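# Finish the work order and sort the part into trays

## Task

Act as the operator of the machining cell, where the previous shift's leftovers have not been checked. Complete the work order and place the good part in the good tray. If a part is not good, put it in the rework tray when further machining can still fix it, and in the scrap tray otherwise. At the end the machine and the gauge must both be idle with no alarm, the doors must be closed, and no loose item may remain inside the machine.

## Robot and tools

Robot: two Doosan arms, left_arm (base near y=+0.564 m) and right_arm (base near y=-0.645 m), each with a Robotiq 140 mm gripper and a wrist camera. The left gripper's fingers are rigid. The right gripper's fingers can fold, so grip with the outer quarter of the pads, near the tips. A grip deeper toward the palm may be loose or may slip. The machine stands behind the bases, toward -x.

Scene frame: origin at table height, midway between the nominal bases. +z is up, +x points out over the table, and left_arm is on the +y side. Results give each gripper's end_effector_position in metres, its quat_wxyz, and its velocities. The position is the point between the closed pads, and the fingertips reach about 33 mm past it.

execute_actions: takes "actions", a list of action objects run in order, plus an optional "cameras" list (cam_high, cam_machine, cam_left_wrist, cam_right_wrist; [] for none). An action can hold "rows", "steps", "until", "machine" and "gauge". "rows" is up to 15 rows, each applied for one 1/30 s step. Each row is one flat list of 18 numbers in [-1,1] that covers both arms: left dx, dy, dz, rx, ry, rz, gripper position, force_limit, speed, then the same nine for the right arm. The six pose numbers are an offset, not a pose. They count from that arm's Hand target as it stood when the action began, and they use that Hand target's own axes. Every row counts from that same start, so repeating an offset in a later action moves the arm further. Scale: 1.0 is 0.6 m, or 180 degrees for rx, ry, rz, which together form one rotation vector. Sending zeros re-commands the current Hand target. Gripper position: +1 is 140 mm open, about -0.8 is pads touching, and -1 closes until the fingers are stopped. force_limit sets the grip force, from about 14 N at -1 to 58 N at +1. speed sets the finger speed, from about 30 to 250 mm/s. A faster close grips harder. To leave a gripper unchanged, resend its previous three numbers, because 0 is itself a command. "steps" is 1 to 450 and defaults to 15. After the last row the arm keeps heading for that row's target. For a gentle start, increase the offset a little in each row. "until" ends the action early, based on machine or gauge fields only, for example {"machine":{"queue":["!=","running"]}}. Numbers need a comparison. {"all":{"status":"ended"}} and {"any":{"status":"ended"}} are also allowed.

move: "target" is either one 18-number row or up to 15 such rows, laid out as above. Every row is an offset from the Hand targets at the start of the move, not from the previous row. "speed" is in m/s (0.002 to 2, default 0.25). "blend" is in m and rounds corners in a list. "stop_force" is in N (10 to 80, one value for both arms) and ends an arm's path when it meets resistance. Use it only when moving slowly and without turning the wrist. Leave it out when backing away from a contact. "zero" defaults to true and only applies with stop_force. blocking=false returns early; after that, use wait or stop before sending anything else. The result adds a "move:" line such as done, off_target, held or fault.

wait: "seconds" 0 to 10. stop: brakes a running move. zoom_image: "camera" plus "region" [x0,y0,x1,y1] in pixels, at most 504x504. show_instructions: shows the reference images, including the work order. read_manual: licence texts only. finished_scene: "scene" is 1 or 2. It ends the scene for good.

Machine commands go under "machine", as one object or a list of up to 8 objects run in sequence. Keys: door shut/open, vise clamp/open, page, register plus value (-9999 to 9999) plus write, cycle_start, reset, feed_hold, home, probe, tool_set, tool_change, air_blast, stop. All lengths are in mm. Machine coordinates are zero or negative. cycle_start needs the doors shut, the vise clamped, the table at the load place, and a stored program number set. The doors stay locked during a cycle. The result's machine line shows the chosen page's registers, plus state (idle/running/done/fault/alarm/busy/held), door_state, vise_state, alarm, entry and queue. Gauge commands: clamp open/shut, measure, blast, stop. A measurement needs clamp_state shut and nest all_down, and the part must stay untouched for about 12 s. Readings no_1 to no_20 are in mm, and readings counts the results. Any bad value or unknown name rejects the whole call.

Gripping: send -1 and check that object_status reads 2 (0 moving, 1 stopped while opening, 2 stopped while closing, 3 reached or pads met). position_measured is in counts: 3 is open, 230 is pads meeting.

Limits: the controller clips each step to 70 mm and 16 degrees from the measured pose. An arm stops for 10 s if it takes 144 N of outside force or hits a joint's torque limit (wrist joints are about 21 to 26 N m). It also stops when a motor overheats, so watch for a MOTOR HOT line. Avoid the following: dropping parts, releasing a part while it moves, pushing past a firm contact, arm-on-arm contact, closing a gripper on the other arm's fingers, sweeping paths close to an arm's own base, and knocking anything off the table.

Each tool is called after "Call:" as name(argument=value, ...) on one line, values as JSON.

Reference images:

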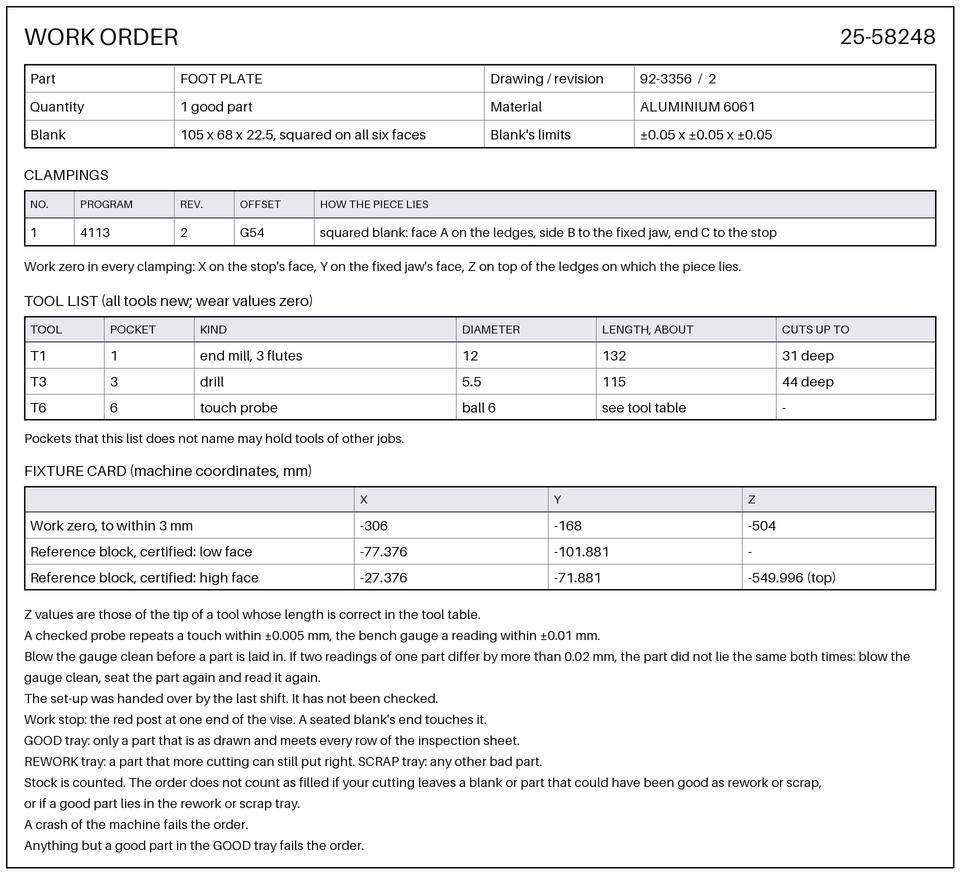

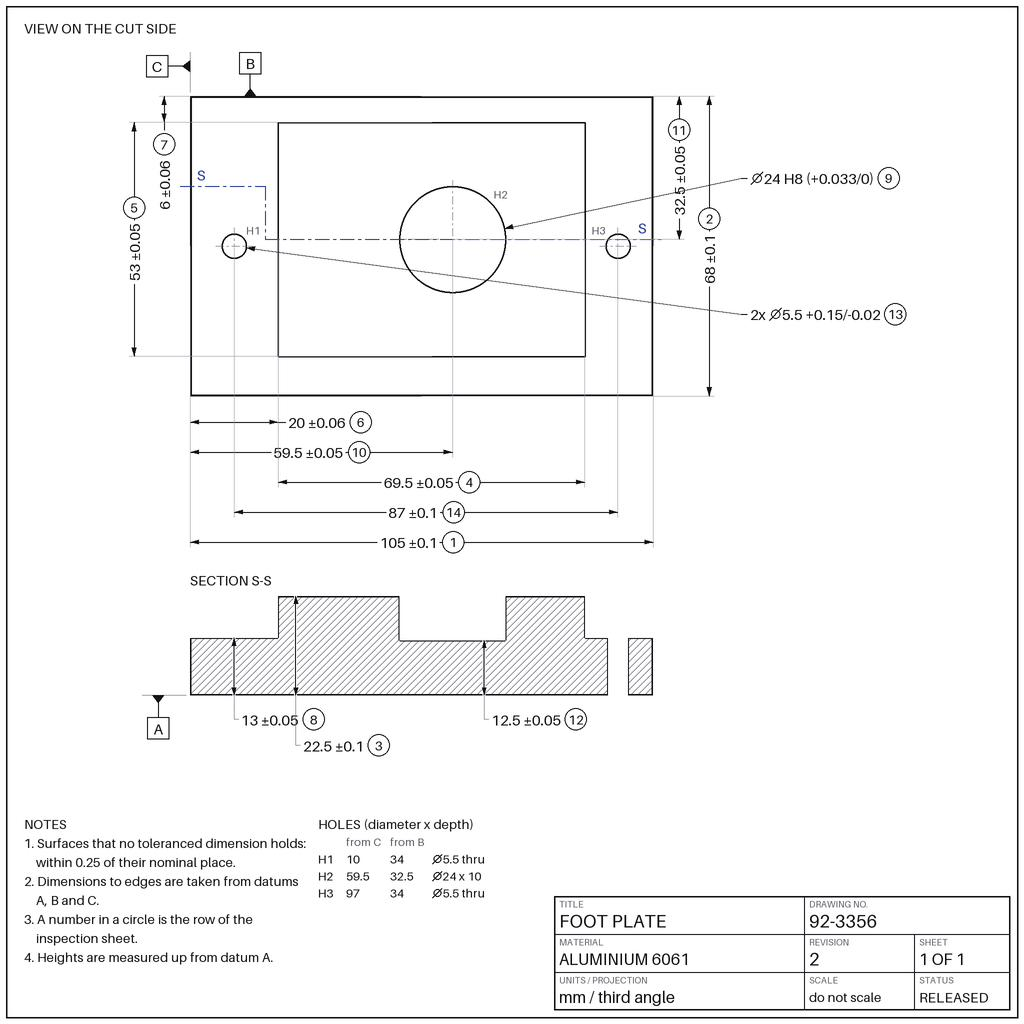

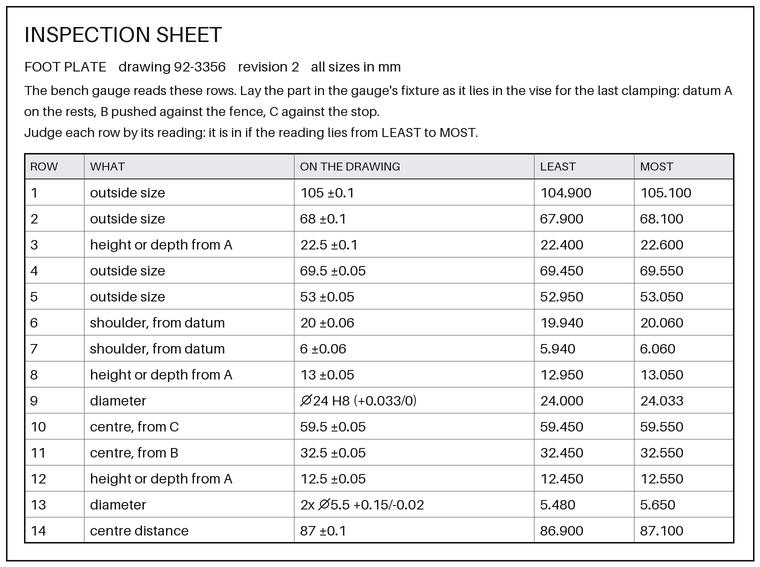

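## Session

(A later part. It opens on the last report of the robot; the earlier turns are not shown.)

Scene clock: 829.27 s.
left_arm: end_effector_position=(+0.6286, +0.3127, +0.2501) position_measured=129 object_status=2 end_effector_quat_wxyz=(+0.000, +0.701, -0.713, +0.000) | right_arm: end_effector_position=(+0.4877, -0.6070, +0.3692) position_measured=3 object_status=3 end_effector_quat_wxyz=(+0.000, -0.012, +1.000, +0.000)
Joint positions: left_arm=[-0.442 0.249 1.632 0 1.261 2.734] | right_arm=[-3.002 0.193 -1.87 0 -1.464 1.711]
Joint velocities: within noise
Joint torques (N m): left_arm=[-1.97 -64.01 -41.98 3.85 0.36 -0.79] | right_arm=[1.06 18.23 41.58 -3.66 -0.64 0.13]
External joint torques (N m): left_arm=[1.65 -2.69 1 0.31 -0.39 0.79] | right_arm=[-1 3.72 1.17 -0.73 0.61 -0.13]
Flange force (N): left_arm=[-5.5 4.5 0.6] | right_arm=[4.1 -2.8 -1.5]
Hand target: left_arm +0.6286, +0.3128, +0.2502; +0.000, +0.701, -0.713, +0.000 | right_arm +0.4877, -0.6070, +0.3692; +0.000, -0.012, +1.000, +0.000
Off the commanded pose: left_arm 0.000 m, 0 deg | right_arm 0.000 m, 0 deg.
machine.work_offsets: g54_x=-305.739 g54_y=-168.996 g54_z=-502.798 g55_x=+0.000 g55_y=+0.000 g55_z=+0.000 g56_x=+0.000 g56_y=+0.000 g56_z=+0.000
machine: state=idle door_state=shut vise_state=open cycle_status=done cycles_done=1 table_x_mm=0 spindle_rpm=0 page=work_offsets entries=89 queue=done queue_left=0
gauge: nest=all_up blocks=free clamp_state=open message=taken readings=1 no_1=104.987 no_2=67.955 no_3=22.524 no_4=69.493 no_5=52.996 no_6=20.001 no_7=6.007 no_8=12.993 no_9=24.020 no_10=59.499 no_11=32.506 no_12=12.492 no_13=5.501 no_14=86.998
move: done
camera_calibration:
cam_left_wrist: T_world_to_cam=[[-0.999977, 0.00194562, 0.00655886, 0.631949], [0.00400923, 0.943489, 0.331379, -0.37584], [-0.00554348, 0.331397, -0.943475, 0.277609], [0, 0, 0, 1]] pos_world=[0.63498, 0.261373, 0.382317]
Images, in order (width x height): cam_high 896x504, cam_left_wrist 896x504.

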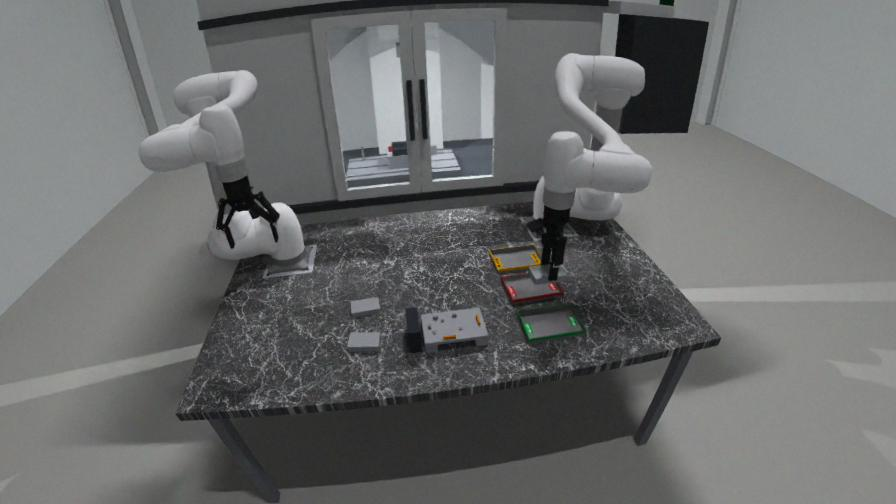

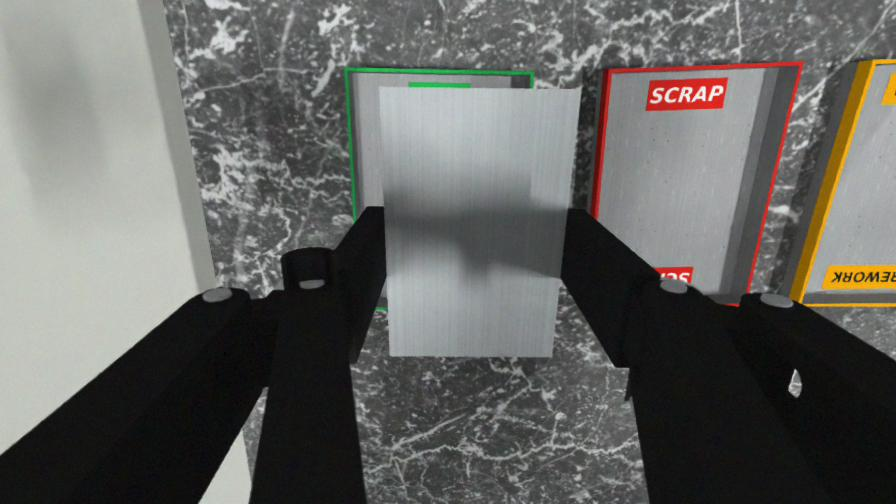

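Call:
move(target=[-0.0457,-0.0215,0.2167,0,0,0,-1,0,-1, 0,0,0,0,0,0,1,1,1], speed=0.15, cameras=["cam_left_wrist"])

Scene clock: 837.67 s.
left_arm: end_effector_position=(+0.6419, +0.3400, +0.1202) position_measured=129 object_status=2 end_effector_quat_wxyz=(+0.000, +0.701, -0.713, +0.000) | right_arm: end_effector_position=(+0.4877, -0.6070, +0.3692) position_measured=3 object_status=3 end_effector_quat_wxyz=(+0.000, -0.012, +1.000, +0.000)
Joint positions: left_arm=[-0.398 0.34 1.764 0 1.038 2.778] | right_arm=[-3.002 0.193 -1.87 0 -1.464 1.711]
Joint velocities: within noise
Joint torques (N m): left_arm=[-2.7 -68.82 -38.45 3.58 0.53 -0.65] | right_arm=[1.07 18.46 41.4 -3.63 -0.63 0.16]
External joint torques (N m): left_arm=[2.67 -3.78 1.18 0.2 -0.56 0.65] | right_arm=[-1.08 4.06 1.29 -0.76 0.57 -0.16]
Flange force (N): left_arm=[-7.0 6.0 -1.1] | right_arm=[4.5 -3.1 -1.8]
Hand target: left_arm +0.6419, +0.3400, +0.1201; +0.000, +0.701, -0.713, +0.000 | right_arm +0.4877, -0.6070, +0.3692; +0.000, -0.012, +1.000, +0.000
Off the commanded pose: left_arm 0.000 m, 0 deg | right_arm 0.000 m, 0 deg.
machine.work_offsets: g54_x=-305.739 g54_y=-168.996 g54_z=-502.798 g55_x=+0.000 g55_y=+0.000 g55_z=+0.000 g56_x=+0.000 g56_y=+0.000 g56_z=+0.000
machine: state=idle door_state=shut vise_state=open cycle_status=done cycles_done=1 table_x_mm=0 spindle_rpm=0 page=work_offsets entries=89 queue=done queue_left=0
gauge: nest=all_up blocks=free clamp_state=open message=taken readings=1 no_1=104.987 no_2=67.955 no_3=22.524 no_4=69.493 no_5=52.996 no_6=20.001 no_7=6.007 no_8=12.993 no_9=24.020 no_10=59.499 no_11=32.506 no_12=12.492 no_13=5.501 no_14=86.998
move: done
camera_calibration:
cam_left_wrist: T_world_to_cam=[[-0.999978, 0.00188483, 0.0064309, 0.646098], [0.00390947, 0.94349, 0.331379, -0.35854], [-0.00544289, 0.331396, -0.943476, 0.146013], [0, 0, 0, 1]] pos_world=[0.64828, 0.288673, 0.252417]
Images, in order (width x height): cam_left_wrist 896x504.

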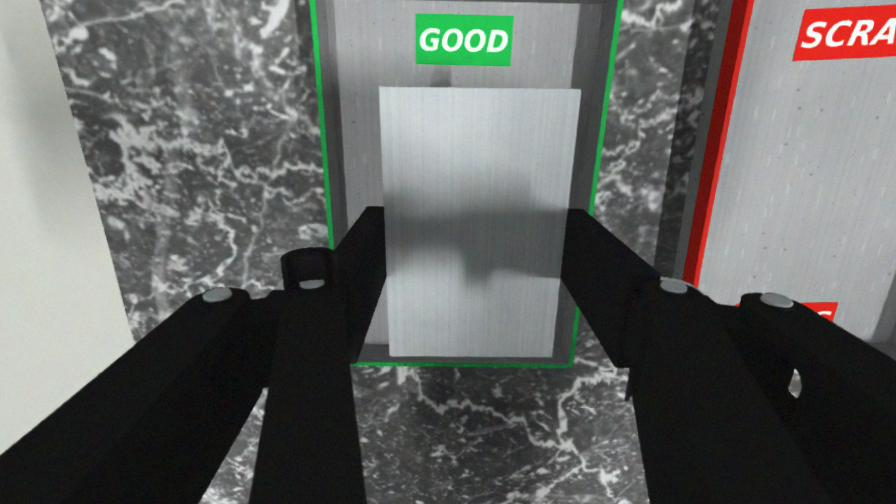

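Call:
move(target=[[0,0,0.1,0,0,0,-1,0,-1, 0,0,0,0,0,0,1,1,1],[0,0,0.13,0,0,0,-1,0,-1, 0,0,0,0,0,0,1,1,1]], speed=[0.06,0.015], stop_force=10, cameras=[])

Call:
execute_actions(actions=[{"rows":[[0,0,-0.0015,0,0,0,-1,0,-1,0,0,0,0,0,0,1,1,1]],"steps":20},{"rows":[[0,0,0,0,0,0,0.3,0,-1,0,0,0,0,0,0,1,1,1]],"steps":45}], cameras=["cam_left_wrist"])

Scene clock: 846.80 s.
left_arm: end_effector_position=(+0.6419, +0.3400, +0.0488) position_measured=129 object_status=2 end_effector_quat_wxyz=(+0.000, +0.701, -0.713, +0.000) | right_arm: end_effector_position=(+0.4877, -0.6070, +0.3692) position_measured=3 object_status=3 end_effector_quat_wxyz=(+0.000, -0.012, +1.000, +0.000)
Joint positions: left_arm=[-0.398 0.406 1.82 0 0.916 2.778] | right_arm=[-3.002 0.193 -1.87 0 -1.464 1.711]
Joint velocities: within noise
Joint torques (N m): left_arm=[-1.37 -52.46 -24.77 3.6 -1.44 -0.68] | right_arm=[0.99 18.37 41.5 -3.65 -0.64 0.19]
External joint torques (N m): left_arm=[1.01 -23.23 -9.34 -0.14 1.41 0.68] | right_arm=[-0.99 4.13 1.27 -0.74 0.59 -0.19]
Flange force (N): left_arm=[-5.5 9.1 -32.3] | right_arm=[4.7 -3.0 -1.8]
Hand target: left_arm +0.6419, +0.3400, +0.0488; +0.000, +0.701, -0.713, +0.000 (not the last commanded pose) | right_arm +0.4877, -0.6070, +0.3692; +0.000, -0.012, +1.000, +0.000
Off the commanded pose: left_arm 0.007 m, 0 deg | right_arm 0.000 m, 0 deg.
machine.work_offsets: g54_x=-305.739 g54_y=-168.996 g54_z=-502.798 g55_x=+0.000 g55_y=+0.000 g55_z=+0.000 g56_x=+0.000 g56_y=+0.000 g56_z=+0.000
machine: state=idle door_state=shut vise_state=open cycle_status=done cycles_done=1 table_x_mm=0 spindle_rpm=0 page=work_offsets entries=89 queue=done queue_left=0
gauge: nest=all_up blocks=free clamp_state=open message=taken readings=1 no_1=104.987 no_2=67.955 no_3=22.524 no_4=69.493 no_5=52.996 no_6=20.001 no_7=6.007 no_8=12.993 no_9=24.020 no_10=59.499 no_11=32.506 no_12=12.492 no_13=5.501 no_14=86.998
move: contact (left_arm); path passed 1 of 2 targets
No camera images: "cameras" was empty.

Scene clock: 849.17 s.
left_arm: end_effector_position=(+0.6419, +0.3400, +0.0497) position_measured=91 object_status=3 end_effector_quat_wxyz=(+0.000, +0.701, -0.713, +0.000) | right_arm: end_effector_position=(+0.4877, -0.6070, +0.3692) position_measured=3 object_status=3 end_effector_quat_wxyz=(+0.000, -0.012, +1.000, +0.000)
Joint positions: left_arm=[-0.398 0.406 1.819 0 0.918 2.778] | right_arm=[-3.002 0.193 -1.87 0 -1.464 1.711]
Joint velocities: within noise
Joint torques (N m): left_arm=[-2.45 -69.34 -33.23 3.21 0.26 -0.69] | right_arm=[1.06 18.56 41.4 -3.63 -0.63 0.21]
External joint torques (N m): left_arm=[2.1 -6.51 -1.06 0.27 -0.29 0.69] | right_arm=[-1.1 3.91 1.42 -0.77 0.58 -0.21]
External joint torques at the end of the 1st action: left_arm=[2.31 -3.71 0.49 0.23 -0.38 0.71] | right_arm=[-0.77 3.33 1.15 -0.72 0.59 -0.18]
Flange force (N): left_arm=[-5.8 4.9 -6.8] | right_arm=[4.1 -3.2 -2.0]
Flange force at the end of the 1st action (N): left_arm=[-6.0 4.3 -2.8] | right_arm=[3.6 -2.4 -1.4]
Hand target: left_arm +0.6419, +0.3400, +0.0497; +0.000, +0.701, -0.713, +0.000 | right_arm +0.4877, -0.6070, +0.3692; +0.000, -0.012, +1.000, +0.000
Off the commanded pose: left_arm 0.000 m, 0 deg | right_arm 0.000 m, 0 deg.
machine.work_offsets: g54_x=-305.739 g54_y=-168.996 g54_z=-502.798 g55_x=+0.000 g55_y=+0.000 g55_z=+0.000 g56_x=+0.000 g56_y=+0.000 g56_z=+0.000
machine: state=idle door_state=shut vise_state=open cycle_status=done cycles_done=1 table_x_mm=0 spindle_rpm=0 page=work_offsets entries=89 queue=done queue_left=0
gauge: nest=all_up blocks=free clamp_state=open message=taken readings=1 no_1=104.987 no_2=67.955 no_3=22.524 no_4=69.493 no_5=52.996 no_6=20.001 no_7=6.007 no_8=12.993 no_9=24.020 no_10=59.499 no_11=32.506 no_12=12.492 no_13=5.501 no_14=86.998
camera_calibration:
cam_left_wrist: T_world_to_cam=[[-0.999978, 0.00191955, 0.00633695, 0.646559], [0.00391041, 0.943532, 0.331258, -0.335168], [-0.00534325, 0.331276, -0.943519, 0.0794753], [0, 0, 0, 1]] pos_world=[0.64828, 0.288673, 0.181916]
Images, in order (width x height): cam_left_wrist 896x504.

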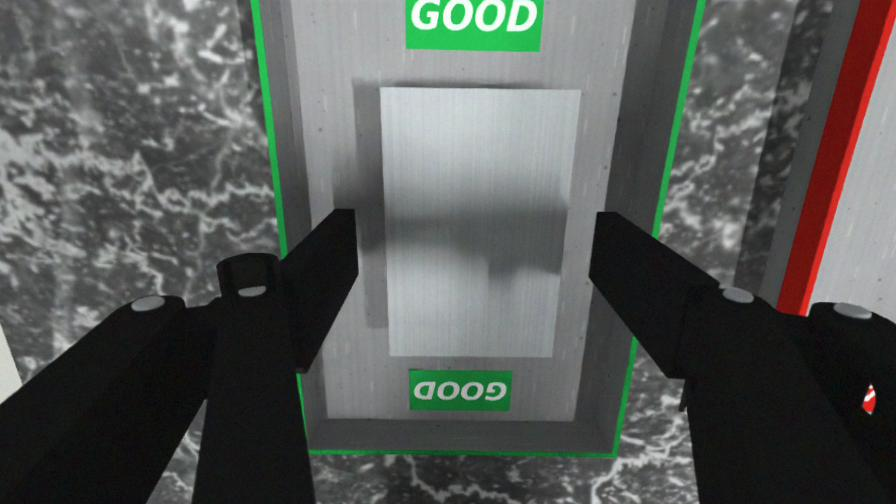

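Placed. Raise and check final states.

Call:
move(target=[0,0,-0.3,0,0,0,0.3,0,-1, 0,0,0,0,0,0,1,1,1], speed=0.15, cameras=["cam_high","cam_machine","cam_left_wrist"])

Scene clock: 852.83 s.
left_arm: end_effector_position=(+0.6420, +0.3400, +0.2296) position_measured=91 object_status=3 end_effector_quat_wxyz=(+0.000, +0.701, -0.713, +0.000) | right_arm: end_effector_position=(+0.4877, -0.6070, +0.3692) position_measured=3 object_status=3 end_effector_quat_wxyz=(+0.000, -0.012, +1.000, +0.000)
Joint positions: left_arm=[-0.398 0.265 1.65 0 1.227 2.778] | right_arm=[-3.002 0.193 -1.87 0 -1.464 1.711]
Joint velocities: within noise
Joint torques (N m): left_arm=[-2.23 -62.14 -39.4 3.79 0.27 -0.74] | right_arm=[1.17 18.35 41.46 -3.64 -0.64 0.19]
External joint torques (N m): left_arm=[2.28 -5.84 -1.04 0.32 -0.3 0.74] | right_arm=[-1.25 4.6 1.37 -0.76 0.58 -0.19]
Flange force (N): left_arm=[-6.3 5.1 -3.9] | right_arm=[5.2 -3.6 -2.0]
Hand target: left_arm +0.6420, +0.3400, +0.2297; +0.000, +0.701, -0.713, +0.000 | right_arm +0.4877, -0.6070, +0.3692; +0.000, -0.012, +1.000, +0.000
Off the commanded pose: left_arm 0.000 m, 0 deg | right_arm 0.000 m, 0 deg.
machine.work_offsets: g54_x=-305.739 g54_y=-168.996 g54_z=-502.798 g55_x=+0.000 g55_y=+0.000 g55_z=+0.000 g56_x=+0.000 g56_y=+0.000 g56_z=+0.000
machine: state=idle door_state=shut vise_state=open cycle_status=done cycles_done=1 table_x_mm=0 spindle_rpm=0 page=work_offsets entries=89 queue=done queue_left=0
gauge: nest=all_up blocks=free clamp_state=open message=taken readings=1 no_1=104.987 no_2=67.955 no_3=22.524 no_4=69.493 no_5=52.996 no_6=20.001 no_7=6.007 no_8=12.993 no_9=24.020 no_10=59.499 no_11=32.506 no_12=12.492 no_13=5.501 no_14=86.998
move: done
camera_calibration:
cam_left_wrist: T_world_to_cam=[[-0.999978, 0.00188483, 0.0064309, 0.645495], [0.00390947, 0.94349, 0.331379, -0.394793], [-0.00544289, 0.331396, -0.943476, 0.24923], [0, 0, 0, 1]] pos_world=[0.64838, 0.288673, 0.361817]
Images, in order (width x height): cam_high 896x504, cam_machine 896x504, cam_left_wrist 896x504.

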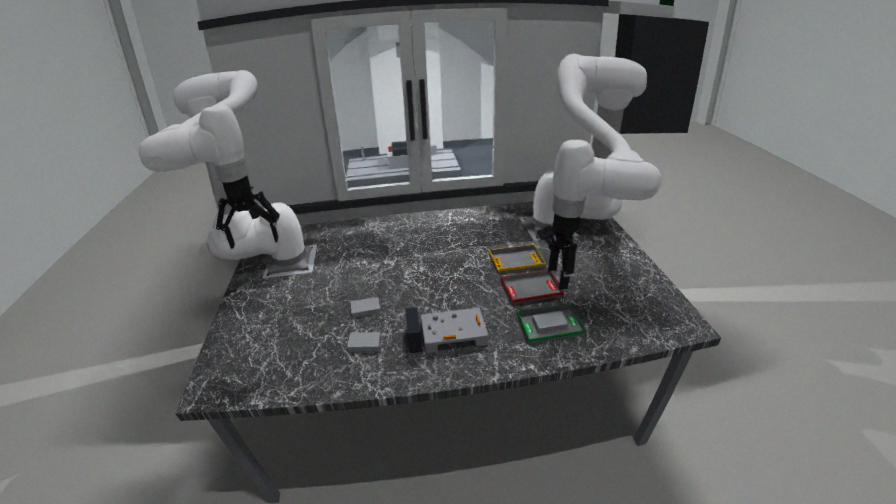

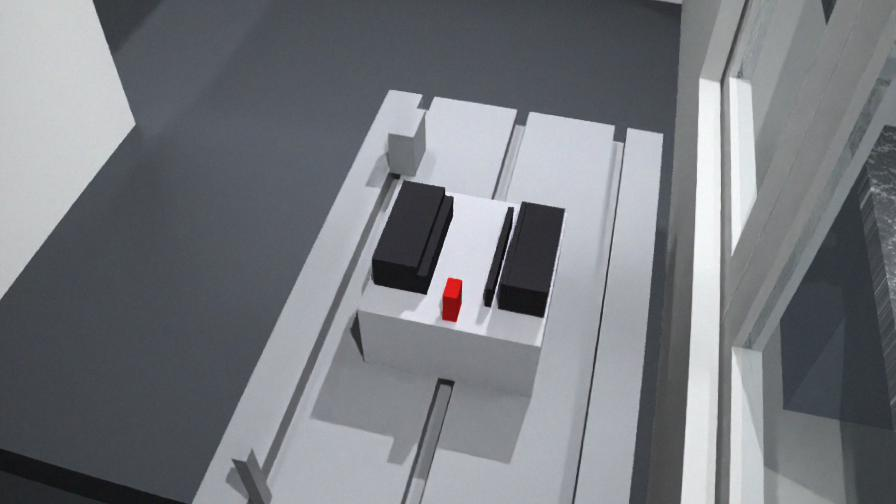

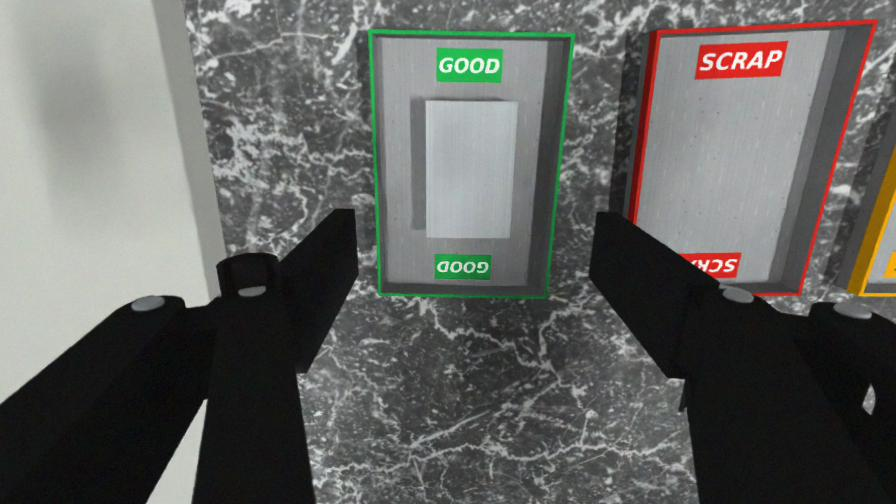

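Call:
finished_scene(scene=2)

The scene is finished: the task was done.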